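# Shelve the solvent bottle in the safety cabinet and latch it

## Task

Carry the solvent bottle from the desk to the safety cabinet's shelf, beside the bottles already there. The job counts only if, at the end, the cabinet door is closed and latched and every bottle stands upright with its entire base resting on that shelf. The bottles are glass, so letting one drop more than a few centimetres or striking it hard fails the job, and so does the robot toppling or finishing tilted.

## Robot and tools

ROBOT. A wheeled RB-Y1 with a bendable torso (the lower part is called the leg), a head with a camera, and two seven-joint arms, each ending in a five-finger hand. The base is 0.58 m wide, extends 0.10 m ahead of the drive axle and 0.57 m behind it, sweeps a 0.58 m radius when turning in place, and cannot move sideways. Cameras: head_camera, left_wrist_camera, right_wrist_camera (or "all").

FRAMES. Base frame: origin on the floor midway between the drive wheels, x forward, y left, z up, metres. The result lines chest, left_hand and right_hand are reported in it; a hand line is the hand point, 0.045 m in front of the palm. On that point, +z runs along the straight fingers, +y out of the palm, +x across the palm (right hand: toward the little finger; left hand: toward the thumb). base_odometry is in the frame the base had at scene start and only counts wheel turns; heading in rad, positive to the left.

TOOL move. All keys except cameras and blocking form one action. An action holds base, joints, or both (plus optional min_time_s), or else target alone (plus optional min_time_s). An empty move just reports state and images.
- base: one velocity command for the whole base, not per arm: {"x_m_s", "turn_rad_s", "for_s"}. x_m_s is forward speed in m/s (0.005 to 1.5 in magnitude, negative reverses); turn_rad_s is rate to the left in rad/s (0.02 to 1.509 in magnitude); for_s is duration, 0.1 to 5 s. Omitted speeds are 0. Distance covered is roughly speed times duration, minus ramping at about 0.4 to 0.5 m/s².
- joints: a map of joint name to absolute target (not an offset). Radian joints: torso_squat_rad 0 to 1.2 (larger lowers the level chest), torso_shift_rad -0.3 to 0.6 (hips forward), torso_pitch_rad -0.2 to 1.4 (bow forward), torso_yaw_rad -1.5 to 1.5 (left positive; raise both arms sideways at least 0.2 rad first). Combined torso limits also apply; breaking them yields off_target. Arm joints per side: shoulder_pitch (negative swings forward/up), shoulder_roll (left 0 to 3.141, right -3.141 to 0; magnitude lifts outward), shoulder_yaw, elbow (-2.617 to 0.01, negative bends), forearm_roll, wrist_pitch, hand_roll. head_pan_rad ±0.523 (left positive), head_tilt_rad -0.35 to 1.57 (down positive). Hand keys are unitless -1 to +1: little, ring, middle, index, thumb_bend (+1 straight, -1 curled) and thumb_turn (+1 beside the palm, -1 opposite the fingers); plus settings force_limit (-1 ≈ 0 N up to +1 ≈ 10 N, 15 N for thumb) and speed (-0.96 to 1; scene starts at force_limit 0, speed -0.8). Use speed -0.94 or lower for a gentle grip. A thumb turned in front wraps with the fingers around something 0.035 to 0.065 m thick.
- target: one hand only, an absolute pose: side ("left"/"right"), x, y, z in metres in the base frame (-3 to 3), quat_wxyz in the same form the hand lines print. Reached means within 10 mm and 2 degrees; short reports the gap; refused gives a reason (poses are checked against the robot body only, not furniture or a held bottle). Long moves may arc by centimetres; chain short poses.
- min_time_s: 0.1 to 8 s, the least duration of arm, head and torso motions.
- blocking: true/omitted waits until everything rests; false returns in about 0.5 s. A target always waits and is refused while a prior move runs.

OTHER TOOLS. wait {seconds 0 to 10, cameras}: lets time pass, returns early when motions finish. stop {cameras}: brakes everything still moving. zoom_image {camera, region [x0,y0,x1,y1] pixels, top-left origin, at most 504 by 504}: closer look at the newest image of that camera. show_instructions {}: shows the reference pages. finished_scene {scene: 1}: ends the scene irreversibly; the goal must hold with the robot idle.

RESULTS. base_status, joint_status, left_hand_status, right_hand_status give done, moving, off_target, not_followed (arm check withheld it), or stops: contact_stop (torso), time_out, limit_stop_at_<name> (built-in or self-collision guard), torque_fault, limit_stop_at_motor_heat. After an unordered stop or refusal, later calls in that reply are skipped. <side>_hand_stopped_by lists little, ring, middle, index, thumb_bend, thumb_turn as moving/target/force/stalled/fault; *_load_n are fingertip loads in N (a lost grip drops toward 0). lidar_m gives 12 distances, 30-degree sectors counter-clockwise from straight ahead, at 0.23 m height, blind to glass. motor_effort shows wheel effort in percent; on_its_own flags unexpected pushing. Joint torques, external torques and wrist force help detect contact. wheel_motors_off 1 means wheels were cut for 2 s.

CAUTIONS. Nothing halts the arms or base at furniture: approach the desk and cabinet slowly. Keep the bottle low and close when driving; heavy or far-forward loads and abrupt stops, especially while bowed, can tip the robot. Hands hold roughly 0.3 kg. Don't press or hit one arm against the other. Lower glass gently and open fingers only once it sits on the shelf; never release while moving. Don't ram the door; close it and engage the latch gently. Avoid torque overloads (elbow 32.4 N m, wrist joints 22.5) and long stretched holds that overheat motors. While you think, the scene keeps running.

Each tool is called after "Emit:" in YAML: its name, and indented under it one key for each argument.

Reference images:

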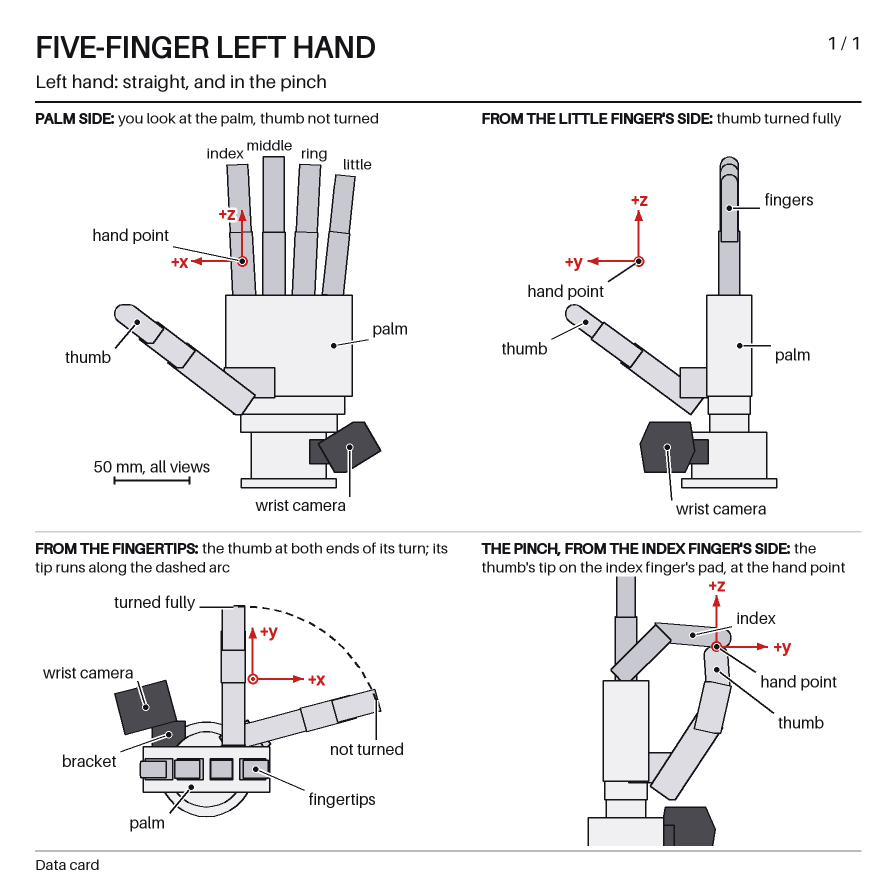

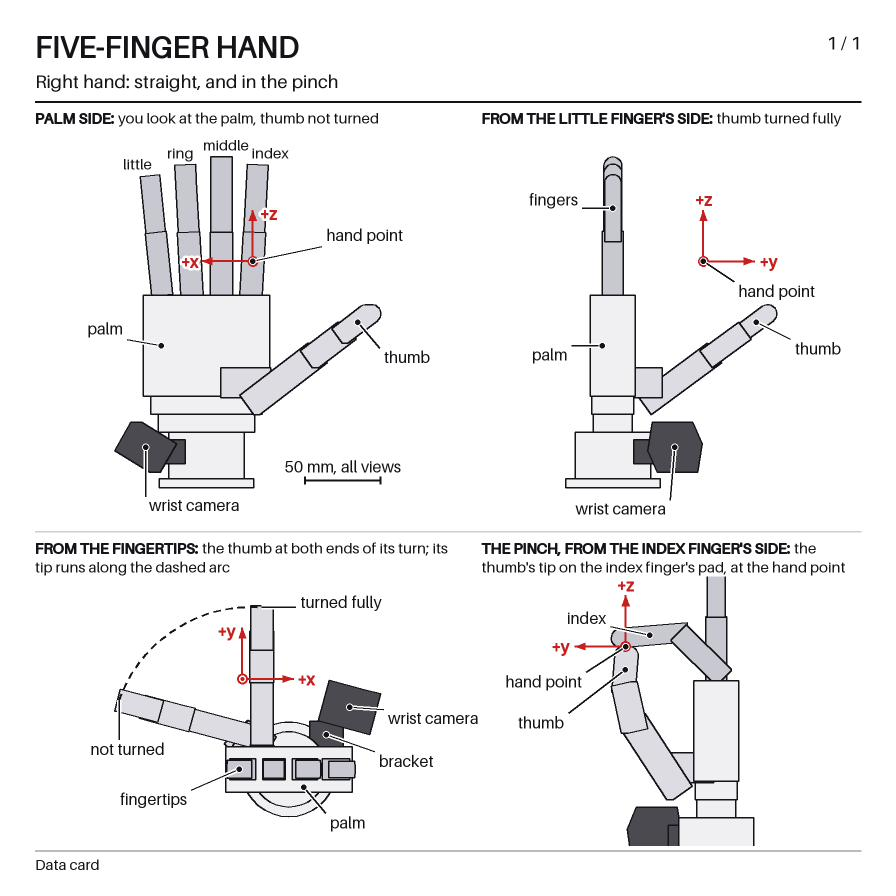

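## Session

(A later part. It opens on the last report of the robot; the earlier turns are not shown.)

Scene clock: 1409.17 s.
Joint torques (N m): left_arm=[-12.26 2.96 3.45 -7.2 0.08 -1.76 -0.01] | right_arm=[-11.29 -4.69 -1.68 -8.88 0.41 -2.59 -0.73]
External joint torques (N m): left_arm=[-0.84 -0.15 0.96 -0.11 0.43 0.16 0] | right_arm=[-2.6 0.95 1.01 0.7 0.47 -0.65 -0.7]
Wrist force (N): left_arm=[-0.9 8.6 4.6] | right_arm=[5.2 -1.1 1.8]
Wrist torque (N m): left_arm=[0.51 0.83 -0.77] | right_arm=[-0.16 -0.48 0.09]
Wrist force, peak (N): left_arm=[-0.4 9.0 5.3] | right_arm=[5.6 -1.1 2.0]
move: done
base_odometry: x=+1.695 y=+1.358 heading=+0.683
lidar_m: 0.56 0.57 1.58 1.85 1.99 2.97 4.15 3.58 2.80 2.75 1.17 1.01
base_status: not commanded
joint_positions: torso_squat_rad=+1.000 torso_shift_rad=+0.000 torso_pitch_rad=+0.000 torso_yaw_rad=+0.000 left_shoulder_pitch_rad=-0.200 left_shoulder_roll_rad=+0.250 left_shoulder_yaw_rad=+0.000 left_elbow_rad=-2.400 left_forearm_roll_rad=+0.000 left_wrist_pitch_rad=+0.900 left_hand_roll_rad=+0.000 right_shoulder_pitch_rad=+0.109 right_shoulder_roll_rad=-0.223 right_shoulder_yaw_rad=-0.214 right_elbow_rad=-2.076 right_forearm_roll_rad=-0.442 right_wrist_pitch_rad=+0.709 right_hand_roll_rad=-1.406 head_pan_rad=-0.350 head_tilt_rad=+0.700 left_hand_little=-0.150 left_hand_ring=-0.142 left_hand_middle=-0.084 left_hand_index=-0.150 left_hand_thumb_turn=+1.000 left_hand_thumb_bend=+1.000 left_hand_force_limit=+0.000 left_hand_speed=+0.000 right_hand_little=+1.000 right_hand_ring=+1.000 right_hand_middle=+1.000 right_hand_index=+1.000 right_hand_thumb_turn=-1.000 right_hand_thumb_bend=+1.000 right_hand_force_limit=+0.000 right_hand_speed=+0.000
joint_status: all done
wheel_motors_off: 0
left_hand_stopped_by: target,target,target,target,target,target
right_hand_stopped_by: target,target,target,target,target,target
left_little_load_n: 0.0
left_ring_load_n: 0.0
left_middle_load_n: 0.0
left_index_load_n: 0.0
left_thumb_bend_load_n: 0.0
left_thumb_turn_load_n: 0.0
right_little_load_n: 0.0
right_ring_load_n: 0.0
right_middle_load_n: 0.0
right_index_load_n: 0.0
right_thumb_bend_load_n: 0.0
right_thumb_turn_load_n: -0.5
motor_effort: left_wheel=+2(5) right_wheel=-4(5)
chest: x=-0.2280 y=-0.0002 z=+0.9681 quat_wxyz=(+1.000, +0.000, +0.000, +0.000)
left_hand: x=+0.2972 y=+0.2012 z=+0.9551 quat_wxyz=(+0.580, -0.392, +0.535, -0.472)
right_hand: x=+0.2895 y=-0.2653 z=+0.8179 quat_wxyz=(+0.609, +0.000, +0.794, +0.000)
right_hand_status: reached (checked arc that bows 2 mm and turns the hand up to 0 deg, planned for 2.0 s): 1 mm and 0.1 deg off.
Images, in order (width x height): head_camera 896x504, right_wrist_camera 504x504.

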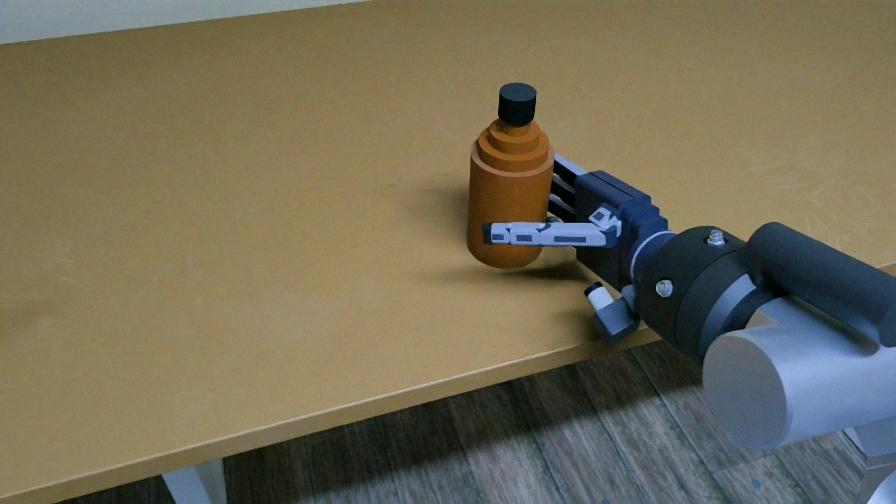

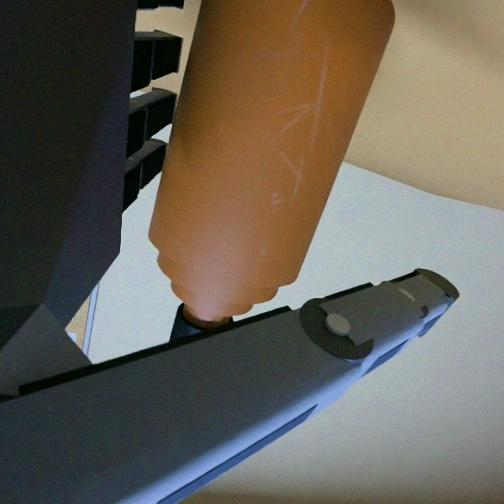

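Emit:
move:
  target: {"side":"right","x":0.312,"y":-0.265,"z":0.815,"quat_wxyz":[0.6088,0,0.7934,0]}
  min_time_s: 1.5
  cameras: ["head_camera"]

Emit:
move:
  target: {"side":"right","x":0.33,"y":-0.265,"z":0.813,"quat_wxyz":[0.6088,0,0.7934,0]}
  min_time_s: 1.5
  cameras: ["head_camera","right_wrist_camera"]

Scene clock: 1427.13 s.
Joint torques (N m): left_arm=[-12.48 3.21 3.41 -7.17 0.05 -1.79 -0.01] | right_arm=[-10.77 -7.16 -0.99 -7.8 0.4 -1.98 0.09]
External joint torques (N m): left_arm=[-1.07 0.1 0.92 -0.08 0.4 0.13 0] | right_arm=[-0.74 -1.25 1.6 1.85 0.46 -0.04 0.12]
Wrist force (N): left_arm=[-0.7 8.6 4.8] | right_arm=[3.1 -1.1 0.7]
Wrist torque (N m): left_arm=[0.49 0.81 -0.77] | right_arm=[-0.14 -0.42 0.14]
Wrist force, peak (N): left_arm=[-1.0 9.2 5.0] | right_arm=[5.7 -1.3 2.0]
move: done
base_odometry: x=+1.695 y=+1.358 heading=+0.683
lidar_m: 0.55 0.57 1.58 1.85 1.99 2.97 4.14 3.57 2.79 2.75 1.17 1.01
base_status: not commanded
joint_positions: torso_squat_rad=+1.000 torso_shift_rad=+0.000 torso_pitch_rad=+0.000 torso_yaw_rad=+0.000 left_shoulder_pitch_rad=-0.200 left_shoulder_roll_rad=+0.250 left_shoulder_yaw_rad=+0.000 left_elbow_rad=-2.400 left_forearm_roll_rad=+0.000 left_wrist_pitch_rad=+0.900 left_hand_roll_rad=+0.000 right_shoulder_pitch_rad=+0.033 right_shoulder_roll_rad=-0.226 right_shoulder_yaw_rad=-0.212 right_elbow_rad=-1.986 right_forearm_roll_rad=-0.428 right_wrist_pitch_rad=+0.692 right_hand_roll_rad=-1.402 head_pan_rad=-0.350 head_tilt_rad=+0.700 left_hand_little=-0.150 left_hand_ring=-0.142 left_hand_middle=-0.084 left_hand_index=-0.150 left_hand_thumb_turn=+1.000 left_hand_thumb_bend=+1.000 left_hand_force_limit=+0.000 left_hand_speed=+0.000 right_hand_little=+1.000 right_hand_ring=+1.000 right_hand_middle=+1.000 right_hand_index=+1.000 right_hand_thumb_turn=-1.000 right_hand_thumb_bend=+1.000 right_hand_force_limit=+0.000 right_hand_speed=+0.000
joint_status: all done
wheel_motors_off: 0
left_hand_stopped_by: target,target,target,target,target,target
right_hand_stopped_by: target,target,target,target,target,target
left_little_load_n: 0.0
left_ring_load_n: 0.0
left_middle_load_n: 0.0
left_index_load_n: 0.0
left_thumb_bend_load_n: 0.0
left_thumb_turn_load_n: 0.0
right_little_load_n: -0.5
right_ring_load_n: 0.0
right_middle_load_n: 0.0
right_index_load_n: 0.0
right_thumb_bend_load_n: 0.0
right_thumb_turn_load_n: 0.0
motor_effort: left_wheel=+2(5) right_wheel=-4(5)
chest: x=-0.2280 y=-0.0002 z=+0.9681 quat_wxyz=(+1.000, +0.000, +0.000, +0.000)
left_hand: x=+0.2971 y=+0.2012 z=+0.9551 quat_wxyz=(+0.580, -0.392, +0.535, -0.472)
right_hand: x=+0.3119 y=-0.2651 z=+0.8152 quat_wxyz=(+0.609, +0.000, +0.793, +0.000)
right_hand_status: reached (checked arc that bows 2 mm and turns the hand up to 0 deg, planned for 1.5 s): 0 mm and 0.0 deg off.
Images, in order (width x height): head_camera 896x504.

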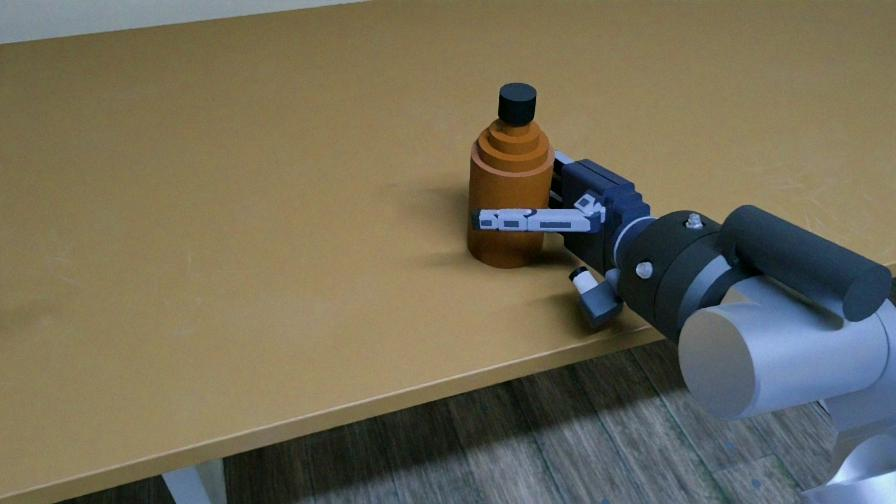

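Scene clock: 1428.97 s.
Joint torques (N m): left_arm=[-12.16 3.24 3.33 -7.2 -0.03 -1.76 0.18] | right_arm=[-9.43 -6.66 -0.12 -5.07 0.39 -0.58 0.1]
External joint torques (N m): left_arm=[-0.75 0.13 0.84 -0.11 0.32 0.16 0.18] | right_arm=[1.68 -0.48 2.41 4.64 0.45 1.36 0.13]
Wrist force (N): left_arm=[-0.6 8.6 4.6] | right_arm=[-1.4 -1.6 -1.9]
Wrist torque (N m): left_arm=[0.52 0.77 -0.74] | right_arm=[0.01 -0.52 -0.09]
Wrist force, peak (N): left_arm=[-0.8 9.2 5.0] | right_arm=[-6.2 -2.2 -5.2]
move: done
base_odometry: x=+1.695 y=+1.358 heading=+0.683
lidar_m: 0.55 0.56 1.58 1.84 1.99 2.98 4.15 3.58 2.80 2.75 1.17 1.02
base_status: not commanded
joint_positions: torso_squat_rad=+1.000 torso_shift_rad=+0.000 torso_pitch_rad=+0.000 torso_yaw_rad=+0.000 left_shoulder_pitch_rad=-0.200 left_shoulder_roll_rad=+0.250 left_shoulder_yaw_rad=+0.000 left_elbow_rad=-2.400 left_forearm_roll_rad=+0.000 left_wrist_pitch_rad=+0.900 left_hand_roll_rad=+0.000 right_shoulder_pitch_rad=-0.029 right_shoulder_roll_rad=-0.230 right_shoulder_yaw_rad=-0.212 right_elbow_rad=-1.912 right_forearm_roll_rad=-0.420 right_wrist_pitch_rad=+0.676 right_hand_roll_rad=-1.398 head_pan_rad=-0.350 head_tilt_rad=+0.700 left_hand_little=-0.150 left_hand_ring=-0.142 left_hand_middle=-0.084 left_hand_index=-0.150 left_hand_thumb_turn=+1.000 left_hand_thumb_bend=+1.000 left_hand_force_limit=+0.000 left_hand_speed=+0.000 right_hand_little=+1.000 right_hand_ring=+1.000 right_hand_middle=+1.000 right_hand_index=+1.000 right_hand_thumb_turn=-1.000 right_hand_thumb_bend=+1.000 right_hand_force_limit=+0.000 right_hand_speed=+0.000
joint_status: all done
wheel_motors_off: 0
left_hand_stopped_by: target,target,target,target,target,target
right_hand_stopped_by: target,target,target,target,target,target
left_little_load_n: 0.0
left_ring_load_n: 0.0
left_middle_load_n: 0.0
left_index_load_n: 0.0
left_thumb_bend_load_n: 0.0
left_thumb_turn_load_n: 0.0
right_little_load_n: -0.5
right_ring_load_n: 0.0
right_middle_load_n: 0.0
right_index_load_n: 0.0
right_thumb_bend_load_n: 0.0
right_thumb_turn_load_n: -0.5
motor_effort: left_wheel=+2(5) right_wheel=-4(5)
chest: x=-0.2280 y=-0.0002 z=+0.9681 quat_wxyz=(+1.000, +0.000, +0.000, +0.000)
left_hand: x=+0.2971 y=+0.2012 z=+0.9552 quat_wxyz=(+0.580, -0.392, +0.535, -0.472)
right_hand: x=+0.3300 y=-0.2651 z=+0.8140 quat_wxyz=(+0.610, +0.000, +0.793, +0.000)
right_hand_status: reached (checked arc that bows 2 mm and turns the hand up to 0 deg, planned for 1.5 s): 1 mm and 0.1 deg off.
Images, in order (width x height): head_camera 896x504, right_wrist_camera 504x504.

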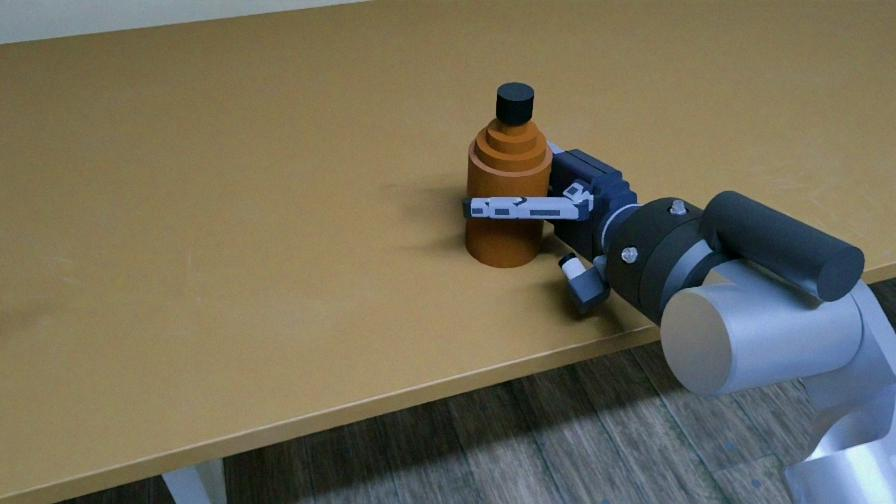

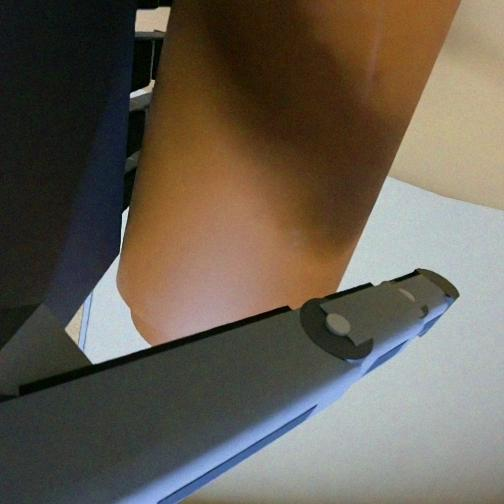

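Emit:
move:
  target: {"side":"right","x":0.328,"y":-0.265,"z":0.826,"quat_wxyz":[0.6088,0,0.7934,0]}
  min_time_s: 1
  cameras: ["head_camera","right_wrist_camera"]

Scene clock: 1438.03 s.
Joint torques (N m): left_arm=[-12.33 2.99 3.57 -7.28 0.06 -1.69 -0.02] | right_arm=[-13.17 -7.43 -4.6 -10.1 0.34 -1.85 -0.6]
External joint torques (N m): left_arm=[-0.91 -0.12 1.07 -0.19 0.41 0.23 -0.01] | right_arm=[-2.05 -1.21 -2.07 -0.5 0.39 0.09 -0.57]
Wrist force (N): left_arm=[-0.5 9.1 4.7] | right_arm=[5.2 -1.3 2.0]
Wrist torque (N m): left_arm=[0.59 0.77 -0.77] | right_arm=[-0.22 -0.47 0.12]
Wrist force, peak (N): left_arm=[-0.7 9.4 5.0] | right_arm=[5.7 -1.3 1.8]
move: done
base_odometry: x=+1.695 y=+1.358 heading=+0.683
lidar_m: 0.55 0.57 1.59 1.85 1.98 2.98 4.15 3.57 2.80 2.75 1.17 1.02
base_status: not commanded
joint_positions: torso_squat_rad=+1.000 torso_shift_rad=+0.000 torso_pitch_rad=+0.000 torso_yaw_rad=+0.000 left_shoulder_pitch_rad=-0.200 left_shoulder_roll_rad=+0.250 left_shoulder_yaw_rad=+0.000 left_elbow_rad=-2.400 left_forearm_roll_rad=+0.000 left_wrist_pitch_rad=+0.900 left_hand_roll_rad=+0.000 right_shoulder_pitch_rad=-0.035 right_shoulder_roll_rad=-0.233 right_shoulder_yaw_rad=-0.222 right_elbow_rad=-1.950 right_forearm_roll_rad=-0.413 right_wrist_pitch_rad=+0.722 right_hand_roll_rad=-1.414 head_pan_rad=-0.350 head_tilt_rad=+0.700 left_hand_little=-0.150 left_hand_ring=-0.142 left_hand_middle=-0.084 left_hand_index=-0.150 left_hand_thumb_turn=+1.000 left_hand_thumb_bend=+1.000 left_hand_force_limit=+0.000 left_hand_speed=+0.000 right_hand_little=+1.000 right_hand_ring=+1.000 right_hand_middle=+1.000 right_hand_index=+1.000 right_hand_thumb_turn=-1.000 right_hand_thumb_bend=+1.000 right_hand_force_limit=+0.000 right_hand_speed=+0.000
joint_status: all done
wheel_motors_off: 0
left_hand_stopped_by: target,target,target,target,target,target
right_hand_stopped_by: target,target,target,target,target,target
left_little_load_n: 0.0
left_ring_load_n: 0.0
left_middle_load_n: 0.0
left_index_load_n: 0.0
left_thumb_bend_load_n: 0.0
left_thumb_turn_load_n: 0.0
right_little_load_n: 0.0
right_ring_load_n: 0.0
right_middle_load_n: 0.0
right_index_load_n: 0.0
right_thumb_bend_load_n: 0.0
right_thumb_turn_load_n: -0.5
motor_effort: left_wheel=+5(5) right_wheel=-4(5)
chest: x=-0.2280 y=-0.0002 z=+0.9681 quat_wxyz=(+1.000, +0.000, +0.000, +0.000)
left_hand: x=+0.2971 y=+0.2012 z=+0.9552 quat_wxyz=(+0.580, -0.392, +0.535, -0.472)
right_hand: x=+0.3279 y=-0.2649 z=+0.8254 quat_wxyz=(+0.609, +0.000, +0.793, +0.000)
right_hand_status: reached (checked arc that bows 1 mm and turns the hand up to 0 deg, planned for 1.0 s): 1 mm and 0.1 deg off.
Images, in order (width x height): head_camera 896x504, right_wrist_camera 504x504.

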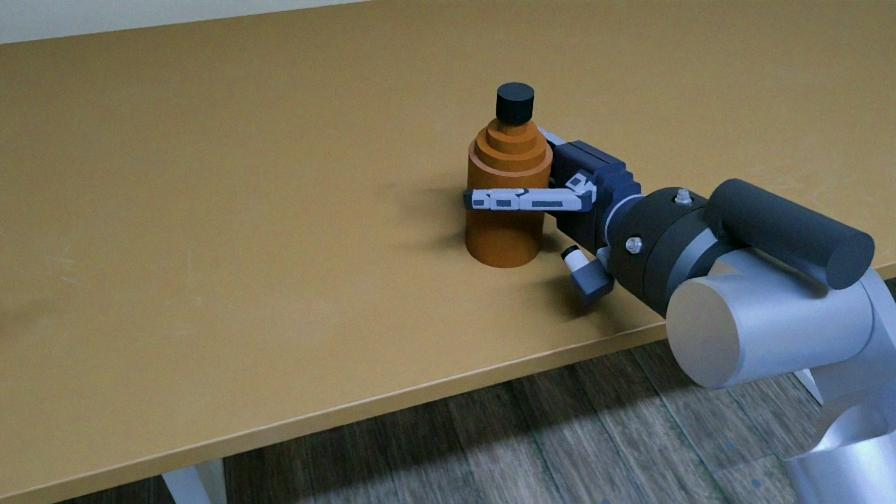

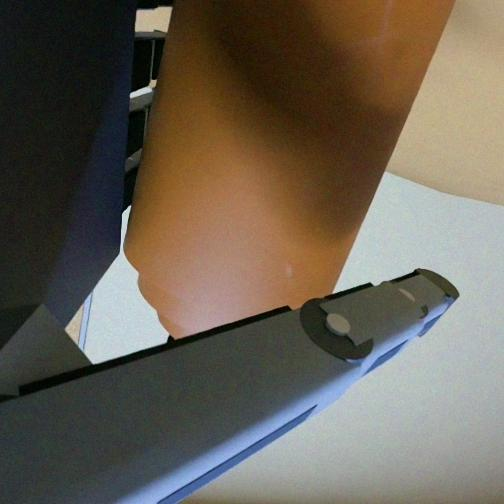

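Emit:
move:
  joints: {"right_hand_speed": -0.6, "right_hand_force_limit": -0.5, "right_hand_little": 0.4, "right_hand_ring": 0.45, "right_hand_middle": 0.45, "right_hand_index": 0.45}
  cameras: []

Emit:
move:
  target: {"side":"right","x":0.33,"y":-0.265,"z":0.814,"quat_wxyz":[0.6088,0,0.7934,0]}
  min_time_s: 1
  cameras: ["head_camera","right_wrist_camera"]

Scene clock: 1460.40 s.
Joint torques (N m): left_arm=[-12.23 3.41 3.41 -7.13 -0.02 -1.8 0.08] | right_arm=[-13.05 -7.29 -3.8 -9.63 -0.03 -1.98 -0.48]
External joint torques (N m): left_arm=[-0.81 0.3 0.91 -0.04 0.33 0.12 0.09] | right_arm=[-1.94 -1.07 -1.27 -0.03 0.03 -0.04 -0.44]
Wrist force (N): left_arm=[-0.8 8.9 4.7] | right_arm=[6.2 -1.8 1.8]
Wrist torque (N m): left_arm=[0.56 0.83 -0.78] | right_arm=[-0.17 -0.56 -0.02]
Wrist force, peak (N): left_arm=[-0.9 9.3 4.8] | right_arm=[6.6 -1.4 2.1]
move: off_target
base_odometry: x=+1.695 y=+1.358 heading=+0.683
lidar_m: 0.55 0.57 1.59 1.85 1.99 2.97 4.13 3.58 2.80 2.75 1.17 1.01
base_status: not commanded
joint_positions: torso_squat_rad=+1.000 torso_shift_rad=+0.000 torso_pitch_rad=+0.000 torso_yaw_rad=+0.000 left_shoulder_pitch_rad=-0.200 left_shoulder_roll_rad=+0.250 left_shoulder_yaw_rad=+0.000 left_elbow_rad=-2.400 left_forearm_roll_rad=+0.000 left_wrist_pitch_rad=+0.900 left_hand_roll_rad=+0.000 right_shoulder_pitch_rad=-0.035 right_shoulder_roll_rad=-0.233 right_shoulder_yaw_rad=-0.222 right_elbow_rad=-1.950 right_forearm_roll_rad=-0.413 right_wrist_pitch_rad=+0.722 right_hand_roll_rad=-1.414 head_pan_rad=-0.350 head_tilt_rad=+0.700 left_hand_little=-0.150 left_hand_ring=-0.142 left_hand_middle=-0.084 left_hand_index=-0.150 left_hand_thumb_turn=+1.000 left_hand_thumb_bend=+1.000 left_hand_force_limit=+0.000 left_hand_speed=+0.000 right_hand_little=+0.452 right_hand_ring=+0.450 right_hand_middle=+0.450 right_hand_index=+0.450 right_hand_thumb_turn=-1.000 right_hand_thumb_bend=+1.000 right_hand_force_limit=-0.500 right_hand_speed=-0.600
joint_status: right_hand_little off_target (ended at +0.452, target +0.400); the others done
wheel_motors_off: 0
left_hand_stopped_by: target,target,target,target,target,target
right_hand_stopped_by: force,target,target,target,target,target
left_little_load_n: 0.0
left_ring_load_n: 0.0
left_middle_load_n: 0.0
left_index_load_n: 0.0
left_thumb_bend_load_n: 0.0
left_thumb_turn_load_n: 0.0
right_little_load_n: 6.5
right_ring_load_n: 0.0
right_middle_load_n: 0.0
right_index_load_n: 0.0
right_thumb_bend_load_n: 0.0
right_thumb_turn_load_n: 0.5
motor_effort: left_wheel=+5(5) right_wheel=-4(5)
chest: x=-0.2280 y=-0.0002 z=+0.9681 quat_wxyz=(+1.000, +0.000, +0.000, +0.000)
left_hand: x=+0.2971 y=+0.2012 z=+0.9552 quat_wxyz=(+0.580, -0.392, +0.535, -0.472)
right_hand: x=+0.3280 y=-0.2650 z=+0.8254 quat_wxyz=(+0.609, +0.000, +0.793, +0.000)

Scene clock: 1461.73 s.
Joint torques (N m): left_arm=[-12.05 3.01 3.48 -7.21 0.02 -1.83 0.05] | right_arm=[-7.73 -4.29 -0.9 -6.65 -0.06 -1.48 0.02]
External joint torques (N m): left_arm=[-0.64 -0.1 0.99 -0.12 0.37 0.09 0.05] | right_arm=[3.38 1.86 1.62 3.05 0 0.46 0.06]
Wrist force (N): left_arm=[-0.8 9.0 4.6] | right_arm=[1.4 -1.2 -0.9]
Wrist torque (N m): left_arm=[0.58 0.81 -0.77] | right_arm=[-0.07 -0.47 0.04]
Wrist force, peak (N): left_arm=[-0.5 9.2 4.6] | right_arm=[6.4 -1.5 1.8]
move: done
base_odometry: x=+1.695 y=+1.358 heading=+0.683
lidar_m: 0.55 0.58 1.58 1.85 1.98 2.98 4.15 3.58 2.80 2.74 1.17 1.02
base_status: not commanded
joint_positions: torso_squat_rad=+1.000 torso_shift_rad=+0.000 torso_pitch_rad=+0.000 torso_yaw_rad=+0.000 left_shoulder_pitch_rad=-0.200 left_shoulder_roll_rad=+0.250 left_shoulder_yaw_rad=+0.000 left_elbow_rad=-2.400 left_forearm_roll_rad=+0.000 left_wrist_pitch_rad=+0.900 left_hand_roll_rad=+0.000 right_shoulder_pitch_rad=-0.030 right_shoulder_roll_rad=-0.229 right_shoulder_yaw_rad=-0.213 right_elbow_rad=-1.917 right_forearm_roll_rad=-0.417 right_wrist_pitch_rad=+0.684 right_hand_roll_rad=-1.400 head_pan_rad=-0.350 head_tilt_rad=+0.700 left_hand_little=-0.150 left_hand_ring=-0.142 left_hand_middle=-0.084 left_hand_index=-0.150 left_hand_thumb_turn=+1.000 left_hand_thumb_bend=+1.000 left_hand_force_limit=+0.000 left_hand_speed=+0.000 right_hand_little=+0.452 right_hand_ring=+0.450 right_hand_middle=+0.450 right_hand_index=+0.450 right_hand_thumb_turn=-1.000 right_hand_thumb_bend=+1.000 right_hand_force_limit=-0.500 right_hand_speed=-0.600
joint_status: all done
wheel_motors_off: 0
left_hand_stopped_by: target,target,target,target,target,target
right_hand_stopped_by: force,target,target,target,target,target
left_little_load_n: 0.0
left_ring_load_n: 0.0
left_middle_load_n: 0.0
left_index_load_n: 0.0
left_thumb_bend_load_n: 0.0
left_thumb_turn_load_n: 0.0
right_little_load_n: 4.5
right_ring_load_n: 0.0
right_middle_load_n: 0.0
right_index_load_n: 0.0
right_thumb_bend_load_n: 0.5
right_thumb_turn_load_n: 2.0
motor_effort: left_wheel=+3(5) right_wheel=-4(5)
chest: x=-0.2280 y=-0.0002 z=+0.9681 quat_wxyz=(+1.000, +0.000, +0.000, +0.000)
left_hand: x=+0.2971 y=+0.2012 z=+0.9552 quat_wxyz=(+0.580, -0.392, +0.535, -0.472)
right_hand: x=+0.3298 y=-0.2651 z=+0.8149 quat_wxyz=(+0.609, +0.000, +0.793, -0.001)
right_hand_status: reached (checked arc that bows 1 mm and turns the hand up to 0 deg, planned for 1.0 s): 1 mm and 0.1 deg off.
Images, in order (width x height): head_camera 896x504, right_wrist_camera 504x504.

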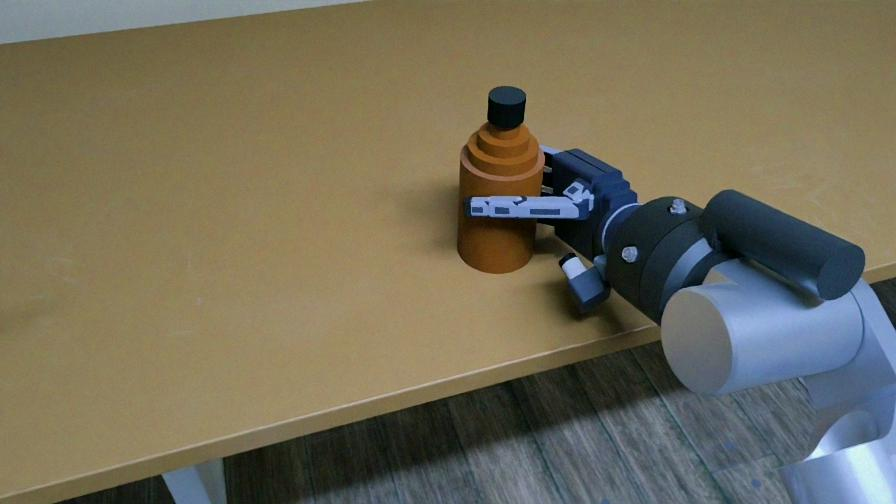

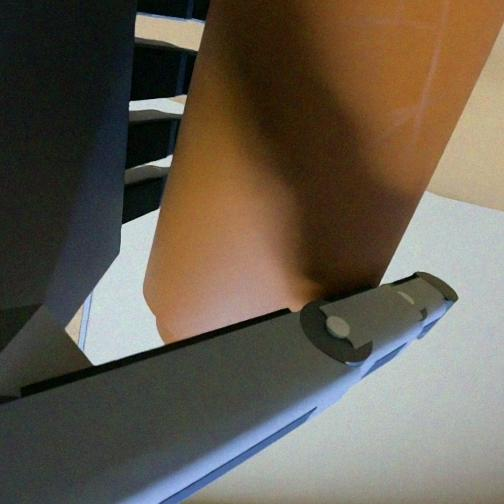

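Emit:
move:
  joints: {"right_hand_little": 0.65}
  cameras: []

Emit:
move:
  target: {"side":"right","x":0.33,"y":-0.257,"z":0.817,"quat_wxyz":[0.6088,0,0.7934,0]}
  min_time_s: 1
  cameras: ["head_camera","right_wrist_camera"]

Scene clock: 1488.03 s.
Joint torques (N m): left_arm=[-12.23 3.14 3.78 -7.34 -0.03 -1.72 0.08] | right_arm=[-9.41 -4.36 -1.05 -8.71 -0.04 -1.91 0.15]
External joint torques (N m): left_arm=[-0.82 0.03 1.29 -0.25 0.32 0.2 0.09] | right_arm=[1.7 1.8 1.47 0.99 0.02 0.03 0.19]
Wrist force (N): left_arm=[-0.9 9.1 4.6] | right_arm=[4.6 -1.2 1.5]
Wrist torque (N m): left_arm=[0.59 0.83 -0.80] | right_arm=[-0.23 -0.38 0.23]
Wrist force, peak (N): left_arm=[-0.9 9.1 5.0] | right_arm=[5.0 -1.2 1.8]
move: done
base_odometry: x=+1.695 y=+1.358 heading=+0.683
lidar_m: 0.55 0.56 1.59 1.84 1.98 2.97 4.15 3.58 2.79 2.75 1.17 1.02
base_status: not commanded
joint_positions: torso_squat_rad=+1.000 torso_shift_rad=+0.000 torso_pitch_rad=+0.000 torso_yaw_rad=+0.000 left_shoulder_pitch_rad=-0.200 left_shoulder_roll_rad=+0.250 left_shoulder_yaw_rad=+0.000 left_elbow_rad=-2.400 left_forearm_roll_rad=+0.000 left_wrist_pitch_rad=+0.900 left_hand_roll_rad=+0.000 right_shoulder_pitch_rad=-0.029 right_shoulder_roll_rad=-0.229 right_shoulder_yaw_rad=-0.213 right_elbow_rad=-1.917 right_forearm_roll_rad=-0.417 right_wrist_pitch_rad=+0.684 right_hand_roll_rad=-1.400 head_pan_rad=-0.350 head_tilt_rad=+0.700 left_hand_little=-0.150 left_hand_ring=-0.142 left_hand_middle=-0.084 left_hand_index=-0.150 left_hand_thumb_turn=+1.000 left_hand_thumb_bend=+1.000 left_hand_force_limit=+0.000 left_hand_speed=+0.000 right_hand_little=+0.650 right_hand_ring=+0.450 right_hand_middle=+0.450 right_hand_index=+0.450 right_hand_thumb_turn=-1.000 right_hand_thumb_bend=+1.000 right_hand_force_limit=-0.500 right_hand_speed=-0.600
joint_status: all done
wheel_motors_off: 0
left_hand_stopped_by: target,target,target,target,target,target
right_hand_stopped_by: target,target,target,target,target,target
left_little_load_n: 0.0
left_ring_load_n: 0.0
left_middle_load_n: 0.0
left_index_load_n: -0.5
left_thumb_bend_load_n: 0.0
left_thumb_turn_load_n: -0.5
right_little_load_n: 0.0
right_ring_load_n: 0.0
right_middle_load_n: -0.5
right_index_load_n: 0.0
right_thumb_bend_load_n: 0.0
right_thumb_turn_load_n: 0.0
motor_effort: left_wheel=+3(5) right_wheel=-4(5)
chest: x=-0.2280 y=-0.0002 z=+0.9681 quat_wxyz=(+1.000, +0.000, +0.000, +0.000)
left_hand: x=+0.2971 y=+0.2012 z=+0.9552 quat_wxyz=(+0.580, -0.392, +0.535, -0.472)
right_hand: x=+0.3297 y=-0.2652 z=+0.8145 quat_wxyz=(+0.609, +0.000, +0.793, -0.001)

Scene clock: 1489.37 s.
Joint torques (N m): left_arm=[-12.19 3.41 3.39 -7.21 -0.03 -1.76 0.08] | right_arm=[-13.86 -3.86 -0.41 -10.49 0.16 -2.04 -0.68]
External joint torques (N m): left_arm=[-0.77 0.3 0.89 -0.11 0.32 0.16 0.08] | right_arm=[-2.7 1.87 1.86 -0.78 0.22 -0.1 -0.64]
Wrist force (N): left_arm=[-0.6 9.1 4.6] | right_arm=[5.2 -1.9 2.3]
Wrist torque (N m): left_arm=[0.58 0.78 -0.77] | right_arm=[-0.14 -0.40 0.02]
Wrist force, peak (N): left_arm=[-1.0 9.2 5.1] | right_arm=[5.9 -2.5 2.0]
move: done
base_odometry: x=+1.695 y=+1.358 heading=+0.683
lidar_m: 0.55 0.58 1.58 1.85 1.99 2.98 4.15 3.58 2.79 2.75 1.17 1.02
base_status: not commanded
joint_positions: torso_squat_rad=+1.000 torso_shift_rad=+0.000 torso_pitch_rad=+0.000 torso_yaw_rad=+0.000 left_shoulder_pitch_rad=-0.200 left_shoulder_roll_rad=+0.250 left_shoulder_yaw_rad=+0.000 left_elbow_rad=-2.400 left_forearm_roll_rad=+0.000 left_wrist_pitch_rad=+0.900 left_hand_roll_rad=+0.000 right_shoulder_pitch_rad=-0.033 right_shoulder_roll_rad=-0.208 right_shoulder_yaw_rad=-0.207 right_elbow_rad=-1.932 right_forearm_roll_rad=-0.390 right_wrist_pitch_rad=+0.698 right_hand_roll_rad=-1.406 head_pan_rad=-0.350 head_tilt_rad=+0.700 left_hand_little=-0.150 left_hand_ring=-0.142 left_hand_middle=-0.084 left_hand_index=-0.150 left_hand_thumb_turn=+1.000 left_hand_thumb_bend=+1.000 left_hand_force_limit=+0.000 left_hand_speed=+0.000 right_hand_little=+0.650 right_hand_ring=+0.450 right_hand_middle=+0.450 right_hand_index=+0.450 right_hand_thumb_turn=-1.000 right_hand_thumb_bend=+1.000 right_hand_force_limit=-0.500 right_hand_speed=-0.600
joint_status: all done
wheel_motors_off: 0
left_hand_stopped_by: target,target,target,target,target,target
right_hand_stopped_by: target,target,target,target,target,target
left_little_load_n: 0.0
left_ring_load_n: 0.0
left_middle_load_n: 0.0
left_index_load_n: 0.0
left_thumb_bend_load_n: 0.0
left_thumb_turn_load_n: 0.0
right_little_load_n: 0.0
right_ring_load_n: 1.0
right_middle_load_n: -0.5
right_index_load_n: 0.0
right_thumb_bend_load_n: 0.0
right_thumb_turn_load_n: -0.5
motor_effort: left_wheel=+4(5) right_wheel=-4(5)
chest: x=-0.2280 y=-0.0002 z=+0.9681 quat_wxyz=(+1.000, +0.000, +0.000, +0.000)
left_hand: x=+0.2971 y=+0.2012 z=+0.9552 quat_wxyz=(+0.580, -0.392, +0.535, -0.472)
right_hand: x=+0.3299 y=-0.2577 z=+0.8168 quat_wxyz=(+0.609, +0.000, +0.793, +0.000)
right_hand_status: reached (checked arc that bows 0 mm and turns the hand up to 0 deg, planned for 1.0 s): 1 mm and 0.0 deg off.
Images, in order (width x height): head_camera 896x504, right_wrist_camera 504x504.

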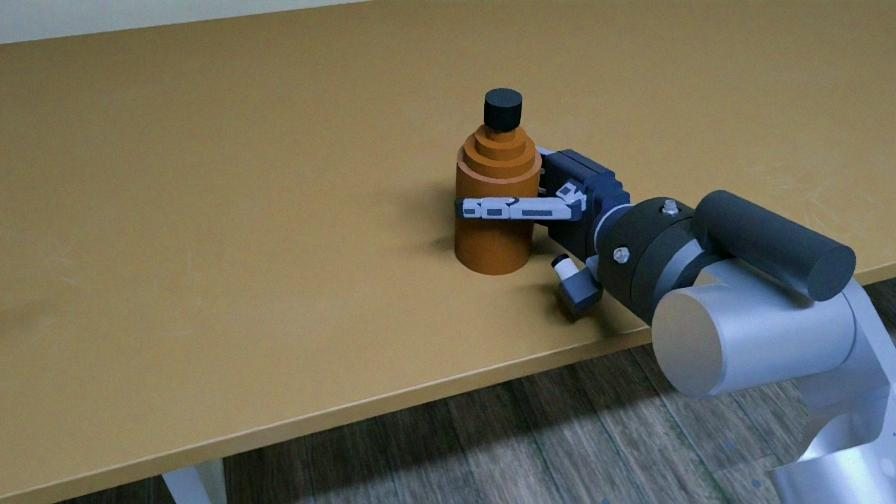

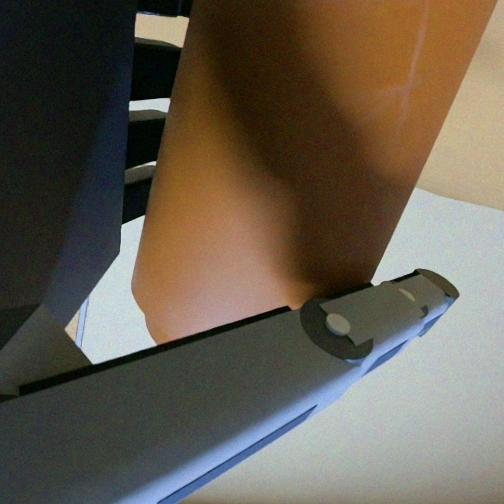

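Emit:
move:
  joints: {"right_hand_little": 1.0, "right_hand_ring": 1.0, "right_hand_middle": 1.0, "right_hand_index": 1.0}
  cameras: []

Emit:
move:
  target: {"side":"right","x":0.328,"y":-0.243,"z":0.818,"quat_wxyz":[0.6088,0,0.7934,0]}
  min_time_s: 1.5
  cameras: ["head_camera","right_wrist_camera"]

Scene clock: 1502.23 s.
Joint torques (N m): left_arm=[-12.36 3.23 3.11 -7.17 0.06 -1.81 0.13] | right_arm=[-13.72 -4.7 -1.09 -10.12 0.17 -1.79 -0.61]
External joint torques (N m): left_arm=[-0.94 0.12 0.62 -0.08 0.41 0.11 0.14] | right_arm=[-2.56 1.04 1.18 -0.4 0.22 0.15 -0.58]
Wrist force (N): left_arm=[-0.9 8.9 4.5] | right_arm=[5.4 -1.3 2.2]
Wrist torque (N m): left_arm=[0.55 0.83 -0.79] | right_arm=[-0.21 -0.48 0.12]
Wrist force, peak (N): left_arm=[-1.1 9.0 5.0] | right_arm=[5.9 -2.1 2.3]
move: done
base_odometry: x=+1.695 y=+1.358 heading=+0.683
lidar_m: 0.55 0.57 1.59 1.84 2.00 2.97 4.15 3.57 2.79 2.75 1.17 1.02
base_status: not commanded
joint_positions: torso_squat_rad=+1.000 torso_shift_rad=+0.000 torso_pitch_rad=+0.000 torso_yaw_rad=+0.000 left_shoulder_pitch_rad=-0.200 left_shoulder_roll_rad=+0.250 left_shoulder_yaw_rad=+0.000 left_elbow_rad=-2.400 left_forearm_roll_rad=+0.000 left_wrist_pitch_rad=+0.900 left_hand_roll_rad=+0.000 right_shoulder_pitch_rad=-0.033 right_shoulder_roll_rad=-0.207 right_shoulder_yaw_rad=-0.207 right_elbow_rad=-1.932 right_forearm_roll_rad=-0.390 right_wrist_pitch_rad=+0.698 right_hand_roll_rad=-1.406 head_pan_rad=-0.350 head_tilt_rad=+0.700 left_hand_little=-0.150 left_hand_ring=-0.142 left_hand_middle=-0.084 left_hand_index=-0.150 left_hand_thumb_turn=+1.000 left_hand_thumb_bend=+1.000 left_hand_force_limit=+0.000 left_hand_speed=+0.000 right_hand_little=+1.000 right_hand_ring=+1.000 right_hand_middle=+1.000 right_hand_index=+1.000 right_hand_thumb_turn=-1.000 right_hand_thumb_bend=+1.000 right_hand_force_limit=-0.500 right_hand_speed=-0.600
joint_status: all done
wheel_motors_off: 0
left_hand_stopped_by: target,target,target,target,target,target
right_hand_stopped_by: target,target,target,target,target,target
left_little_load_n: 0.0
left_ring_load_n: 0.0
left_middle_load_n: 0.0
left_index_load_n: 0.0
left_thumb_bend_load_n: 0.0
left_thumb_turn_load_n: 0.0
right_little_load_n: 0.0
right_ring_load_n: 0.0
right_middle_load_n: 0.0
right_index_load_n: 0.0
right_thumb_bend_load_n: 0.0
right_thumb_turn_load_n: 0.0
motor_effort: left_wheel=+3(5) right_wheel=-4(5)
chest: x=-0.2280 y=-0.0002 z=+0.9681 quat_wxyz=(+1.000, +0.000, +0.000, +0.000)
left_hand: x=+0.2971 y=+0.2012 z=+0.9552 quat_wxyz=(+0.580, -0.392, +0.535, -0.472)
right_hand: x=+0.3299 y=-0.2576 z=+0.8168 quat_wxyz=(+0.609, +0.000, +0.793, +0.000)

Scene clock: 1504.07 s.
Joint torques (N m): left_arm=[-12.45 3.4 3.41 -7.23 -0.11 -1.88 0.06] | right_arm=[-9.97 -3.54 0.08 -10.3 0.34 -1.71 -0.59]
External joint torques (N m): left_arm=[-1.04 0.29 0.92 -0.14 0.23 0.04 0.07] | right_arm=[1.13 1.37 1.9 -0.54 0.39 0.24 -0.56]
Wrist force (N): left_arm=[-0.9 8.7 4.9] | right_arm=[4.4 -2.2 1.7]
Wrist torque (N m): left_arm=[0.51 0.85 -0.75] | right_arm=[-0.21 -0.32 0.07]
Wrist force, peak (N): left_arm=[-0.5 9.1 4.9] | right_arm=[6.2 -2.1 1.7]
move: done
base_odometry: x=+1.695 y=+1.358 heading=+0.683
lidar_m: 0.55 0.56 1.57 1.85 1.99 2.97 4.15 3.58 2.80 2.75 1.17 1.01
base_status: not commanded
joint_positions: torso_squat_rad=+1.000 torso_shift_rad=+0.000 torso_pitch_rad=+0.000 torso_yaw_rad=+0.000 left_shoulder_pitch_rad=-0.200 left_shoulder_roll_rad=+0.250 left_shoulder_yaw_rad=+0.000 left_elbow_rad=-2.400 left_forearm_roll_rad=+0.000 left_wrist_pitch_rad=+0.900 left_hand_roll_rad=+0.000 right_shoulder_pitch_rad=-0.031 right_shoulder_roll_rad=-0.167 right_shoulder_yaw_rad=-0.192 right_elbow_rad=-1.959 right_forearm_roll_rad=-0.344 right_wrist_pitch_rad=+0.712 right_hand_roll_rad=-1.413 head_pan_rad=-0.350 head_tilt_rad=+0.700 left_hand_little=-0.150 left_hand_ring=-0.142 left_hand_middle=-0.084 left_hand_index=-0.150 left_hand_thumb_turn=+1.000 left_hand_thumb_bend=+1.000 left_hand_force_limit=+0.000 left_hand_speed=+0.000 right_hand_little=+1.000 right_hand_ring=+1.000 right_hand_middle=+1.000 right_hand_index=+1.000 right_hand_thumb_turn=-1.000 right_hand_thumb_bend=+1.000 right_hand_force_limit=-0.500 right_hand_speed=-0.600
joint_status: all done
wheel_motors_off: 0
left_hand_stopped_by: target,target,target,target,target,target
right_hand_stopped_by: target,target,target,target,target,target
left_little_load_n: 0.0
left_ring_load_n: 0.0
left_middle_load_n: 0.0
left_index_load_n: 0.0
left_thumb_bend_load_n: 0.0
left_thumb_turn_load_n: 0.0
right_little_load_n: 0.0
right_ring_load_n: 0.0
right_middle_load_n: 0.0
right_index_load_n: 0.0
right_thumb_bend_load_n: 0.0
right_thumb_turn_load_n: -0.5
motor_effort: left_wheel=+5(5) right_wheel=-5(5)
chest: x=-0.2280 y=-0.0002 z=+0.9681 quat_wxyz=(+1.000, +0.000, +0.000, +0.000)
left_hand: x=+0.2971 y=+0.2012 z=+0.9552 quat_wxyz=(+0.580, -0.392, +0.535, -0.472)
right_hand: x=+0.3283 y=-0.2438 z=+0.8187 quat_wxyz=(+0.609, +0.000, +0.793, +0.000)
right_hand_status: reached (checked arc that bows 0 mm and turns the hand up to 0 deg, planned for 1.5 s): 1 mm and 0.1 deg off.
Images, in order (width x height): head_camera 896x504, right_wrist_camera 504x504.

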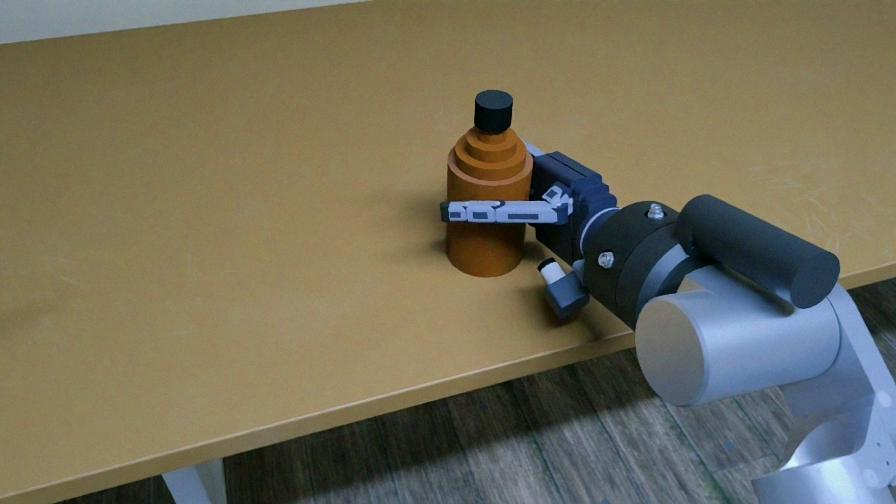

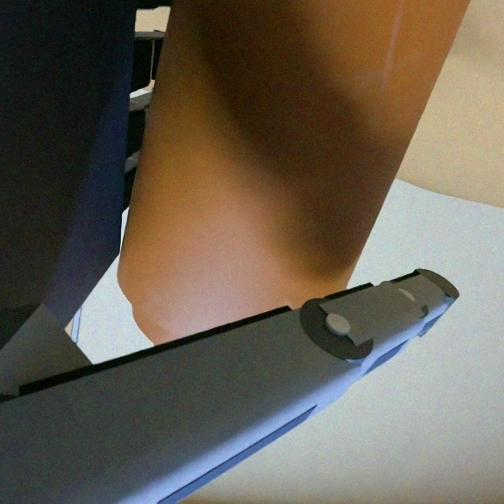

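Emit:
move:
  joints: {"right_hand_speed": -0.9, "right_hand_force_limit": -0.4, "right_hand_thumb_bend": 0.0}
  cameras: ["head_camera", "right_wrist_camera"]

Scene clock: 1514.60 s.
Joint torques (N m): left_arm=[-12.37 3.07 3.46 -7.22 -0.07 -1.84 0.05] | right_arm=[-9.81 -3.9 -0.81 -9.63 0.21 -1.99 -0.41]
External joint torques (N m): left_arm=[-0.96 -0.04 0.97 -0.13 0.27 0.08 0.06] | right_arm=[1.29 1.01 1.01 0.13 0.26 -0.05 -0.39]
Wrist force (N): left_arm=[-0.6 8.9 5.0] | right_arm=[4.7 -0.5 0.7]
Wrist torque (N m): left_arm=[0.53 0.79 -0.74] | right_arm=[-0.18 -0.43 0.17]
Wrist force, peak (N): left_arm=[-0.8 9.1 5.1] | right_arm=[5.5 -2.8 1.6]
move: off_target
base_odometry: x=+1.695 y=+1.358 heading=+0.683
lidar_m: 0.55 0.58 1.58 1.83 2.00 2.97 4.15 3.58 2.79 2.75 1.16 1.01
base_status: not commanded
joint_positions: torso_squat_rad=+1.000 torso_shift_rad=+0.000 torso_pitch_rad=+0.000 torso_yaw_rad=+0.000 left_shoulder_pitch_rad=-0.200 left_shoulder_roll_rad=+0.250 left_shoulder_yaw_rad=+0.000 left_elbow_rad=-2.400 left_forearm_roll_rad=+0.000 left_wrist_pitch_rad=+0.900 left_hand_roll_rad=+0.000 right_shoulder_pitch_rad=-0.031 right_shoulder_roll_rad=-0.167 right_shoulder_yaw_rad=-0.192 right_elbow_rad=-1.959 right_forearm_roll_rad=-0.344 right_wrist_pitch_rad=+0.712 right_hand_roll_rad=-1.413 head_pan_rad=-0.350 head_tilt_rad=+0.700 left_hand_little=-0.150 left_hand_ring=-0.142 left_hand_middle=-0.084 left_hand_index=-0.150 left_hand_thumb_turn=+1.000 left_hand_thumb_bend=+1.000 left_hand_force_limit=+0.000 left_hand_speed=+0.000 right_hand_little=+1.000 right_hand_ring=+1.000 right_hand_middle=+1.000 right_hand_index=+1.000 right_hand_thumb_turn=-1.000 right_hand_thumb_bend=+0.461 right_hand_force_limit=-0.400 right_hand_speed=-0.900
joint_status: right_hand_thumb_bend off_target (ended at +0.461, target +0.000); the others done
wheel_motors_off: 0
left_hand_stopped_by: target,target,target,target,target,target
right_hand_stopped_by: target,target,target,target,force,target
left_little_load_n: 0.0
left_ring_load_n: -0.5
left_middle_load_n: -0.5
left_index_load_n: 0.0
left_thumb_bend_load_n: 0.0
left_thumb_turn_load_n: 0.0
right_little_load_n: 0.0
right_ring_load_n: 0.0
right_middle_load_n: 0.0
right_index_load_n: 0.0
right_thumb_bend_load_n: 4.5
right_thumb_turn_load_n: 1.0
motor_effort: left_wheel=+2(5) right_wheel=-4(5)
chest: x=-0.2280 y=-0.0002 z=+0.9681 quat_wxyz=(+1.000, +0.000, +0.000, +0.000)
left_hand: x=+0.2971 y=+0.2012 z=+0.9552 quat_wxyz=(+0.580, -0.392, +0.535, -0.472)
right_hand: x=+0.3283 y=-0.2437 z=+0.8188 quat_wxyz=(+0.609, +0.000, +0.793, +0.001)
Images, in order (width x height): head_camera 896x504, right_wrist_camera 504x504.

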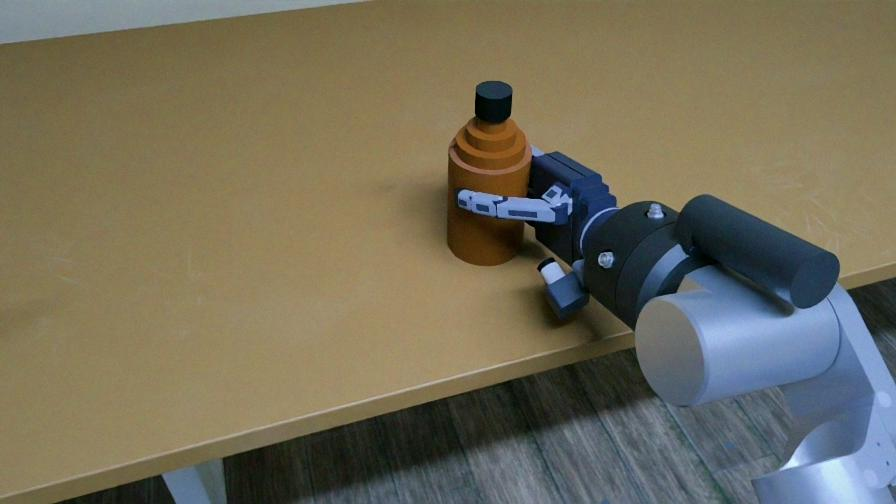

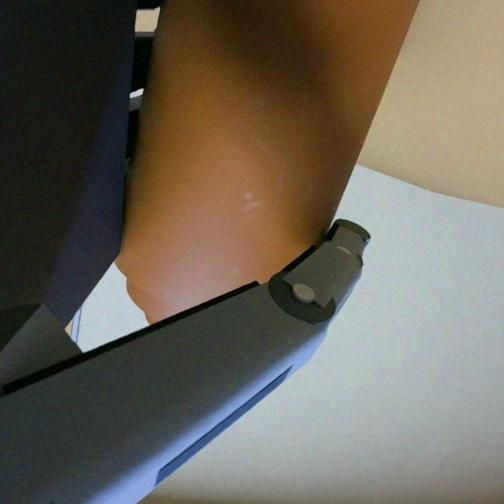

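Emit:
move:
  joints: {"right_hand_speed": -0.9, "right_hand_force_limit": -0.2, "right_hand_index": 0.0, "right_hand_middle": 0.0, "right_hand_ring": 0.0, "right_hand_little": 0.0}
  cameras: ["head_camera", "right_wrist_camera"]

Scene clock: 1525.07 s.
Joint torques (N m): left_arm=[-12.17 3.47 2.97 -7.24 0.04 -1.86 0.14] | right_arm=[-9.73 -3.42 -0.76 -9.73 -0.02 -2.1 -0.64]
External joint torques (N m): left_arm=[-0.76 0.36 0.48 -0.15 0.39 0.06 0.15] | right_arm=[1.37 1.48 1.06 0.03 0.03 -0.15 -0.61]
Wrist force (N): left_arm=[-1.1 9.0 4.8] | right_arm=[6.0 -1.7 1.8]
Wrist torque (N m): left_arm=[0.57 0.87 -0.79] | right_arm=[-0.16 -0.33 0.17]
Wrist force, peak (N): left_arm=[-0.9 9.2 4.5] | right_arm=[6.8 -1.7 2.5]
move: off_target
base_odometry: x=+1.695 y=+1.358 heading=+0.683
lidar_m: 0.56 0.57 1.59 1.85 1.99 2.98 4.14 3.58 2.80 2.75 1.17 1.01
base_status: not commanded
joint_positions: torso_squat_rad=+1.000 torso_shift_rad=+0.000 torso_pitch_rad=+0.000 torso_yaw_rad=+0.000 left_shoulder_pitch_rad=-0.200 left_shoulder_roll_rad=+0.250 left_shoulder_yaw_rad=+0.000 left_elbow_rad=-2.400 left_forearm_roll_rad=+0.000 left_wrist_pitch_rad=+0.900 left_hand_roll_rad=+0.000 right_shoulder_pitch_rad=-0.031 right_shoulder_roll_rad=-0.167 right_shoulder_yaw_rad=-0.192 right_elbow_rad=-1.959 right_forearm_roll_rad=-0.344 right_wrist_pitch_rad=+0.712 right_hand_roll_rad=-1.413 head_pan_rad=-0.350 head_tilt_rad=+0.700 left_hand_little=-0.150 left_hand_ring=-0.142 left_hand_middle=-0.084 left_hand_index=-0.150 left_hand_thumb_turn=+1.000 left_hand_thumb_bend=+1.000 left_hand_force_limit=+0.000 left_hand_speed=+0.000 right_hand_little=+0.806 right_hand_ring=+0.769 right_hand_middle=+0.722 right_hand_index=+0.648 right_hand_thumb_turn=-1.000 right_hand_thumb_bend=+0.463 right_hand_force_limit=-0.200 right_hand_speed=-0.900
joint_status: right_hand_little off_target (ended at +0.806, target +0.000); right_hand_ring off_target (ended at +0.769, target +0.000); right_hand_middle off_target (ended at +0.722, target +0.000); right_hand_index off_target (ended at +0.648, target +0.000); the others done
wheel_motors_off: 0
left_hand_stopped_by: target,target,target,target,target,target
right_hand_stopped_by: force,force,force,force,force,target
left_little_load_n: 0.0
left_ring_load_n: 0.0
left_middle_load_n: 0.0
left_index_load_n: 0.5
left_thumb_bend_load_n: 0.0
left_thumb_turn_load_n: 0.0
right_little_load_n: 0.0
right_ring_load_n: 0.0
right_middle_load_n: 0.5
right_index_load_n: 4.0
right_thumb_bend_load_n: 16.5
right_thumb_turn_load_n: 0.5
motor_effort: left_wheel=+2(6) right_wheel=-4(5)
chest: x=-0.2280 y=-0.0002 z=+0.9681 quat_wxyz=(+1.000, +0.000, +0.000, +0.000)
left_hand: x=+0.2971 y=+0.2012 z=+0.9552 quat_wxyz=(+0.580, -0.392, +0.535, -0.472)
right_hand: x=+0.3282 y=-0.2437 z=+0.8187 quat_wxyz=(+0.609, +0.000, +0.793, +0.001)
Images, in order (width x height): head_camera 896x504, right_wrist_camera 504x504.

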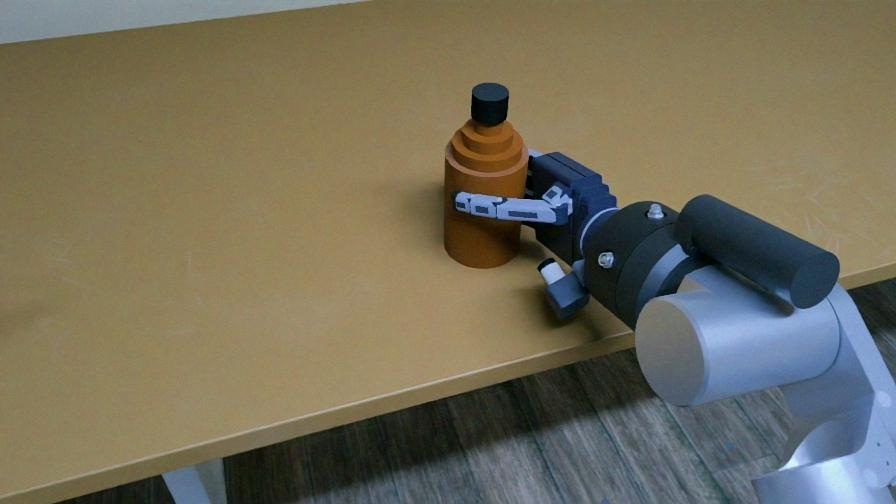

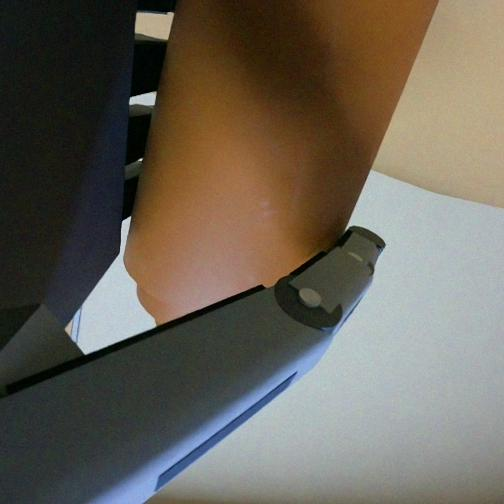

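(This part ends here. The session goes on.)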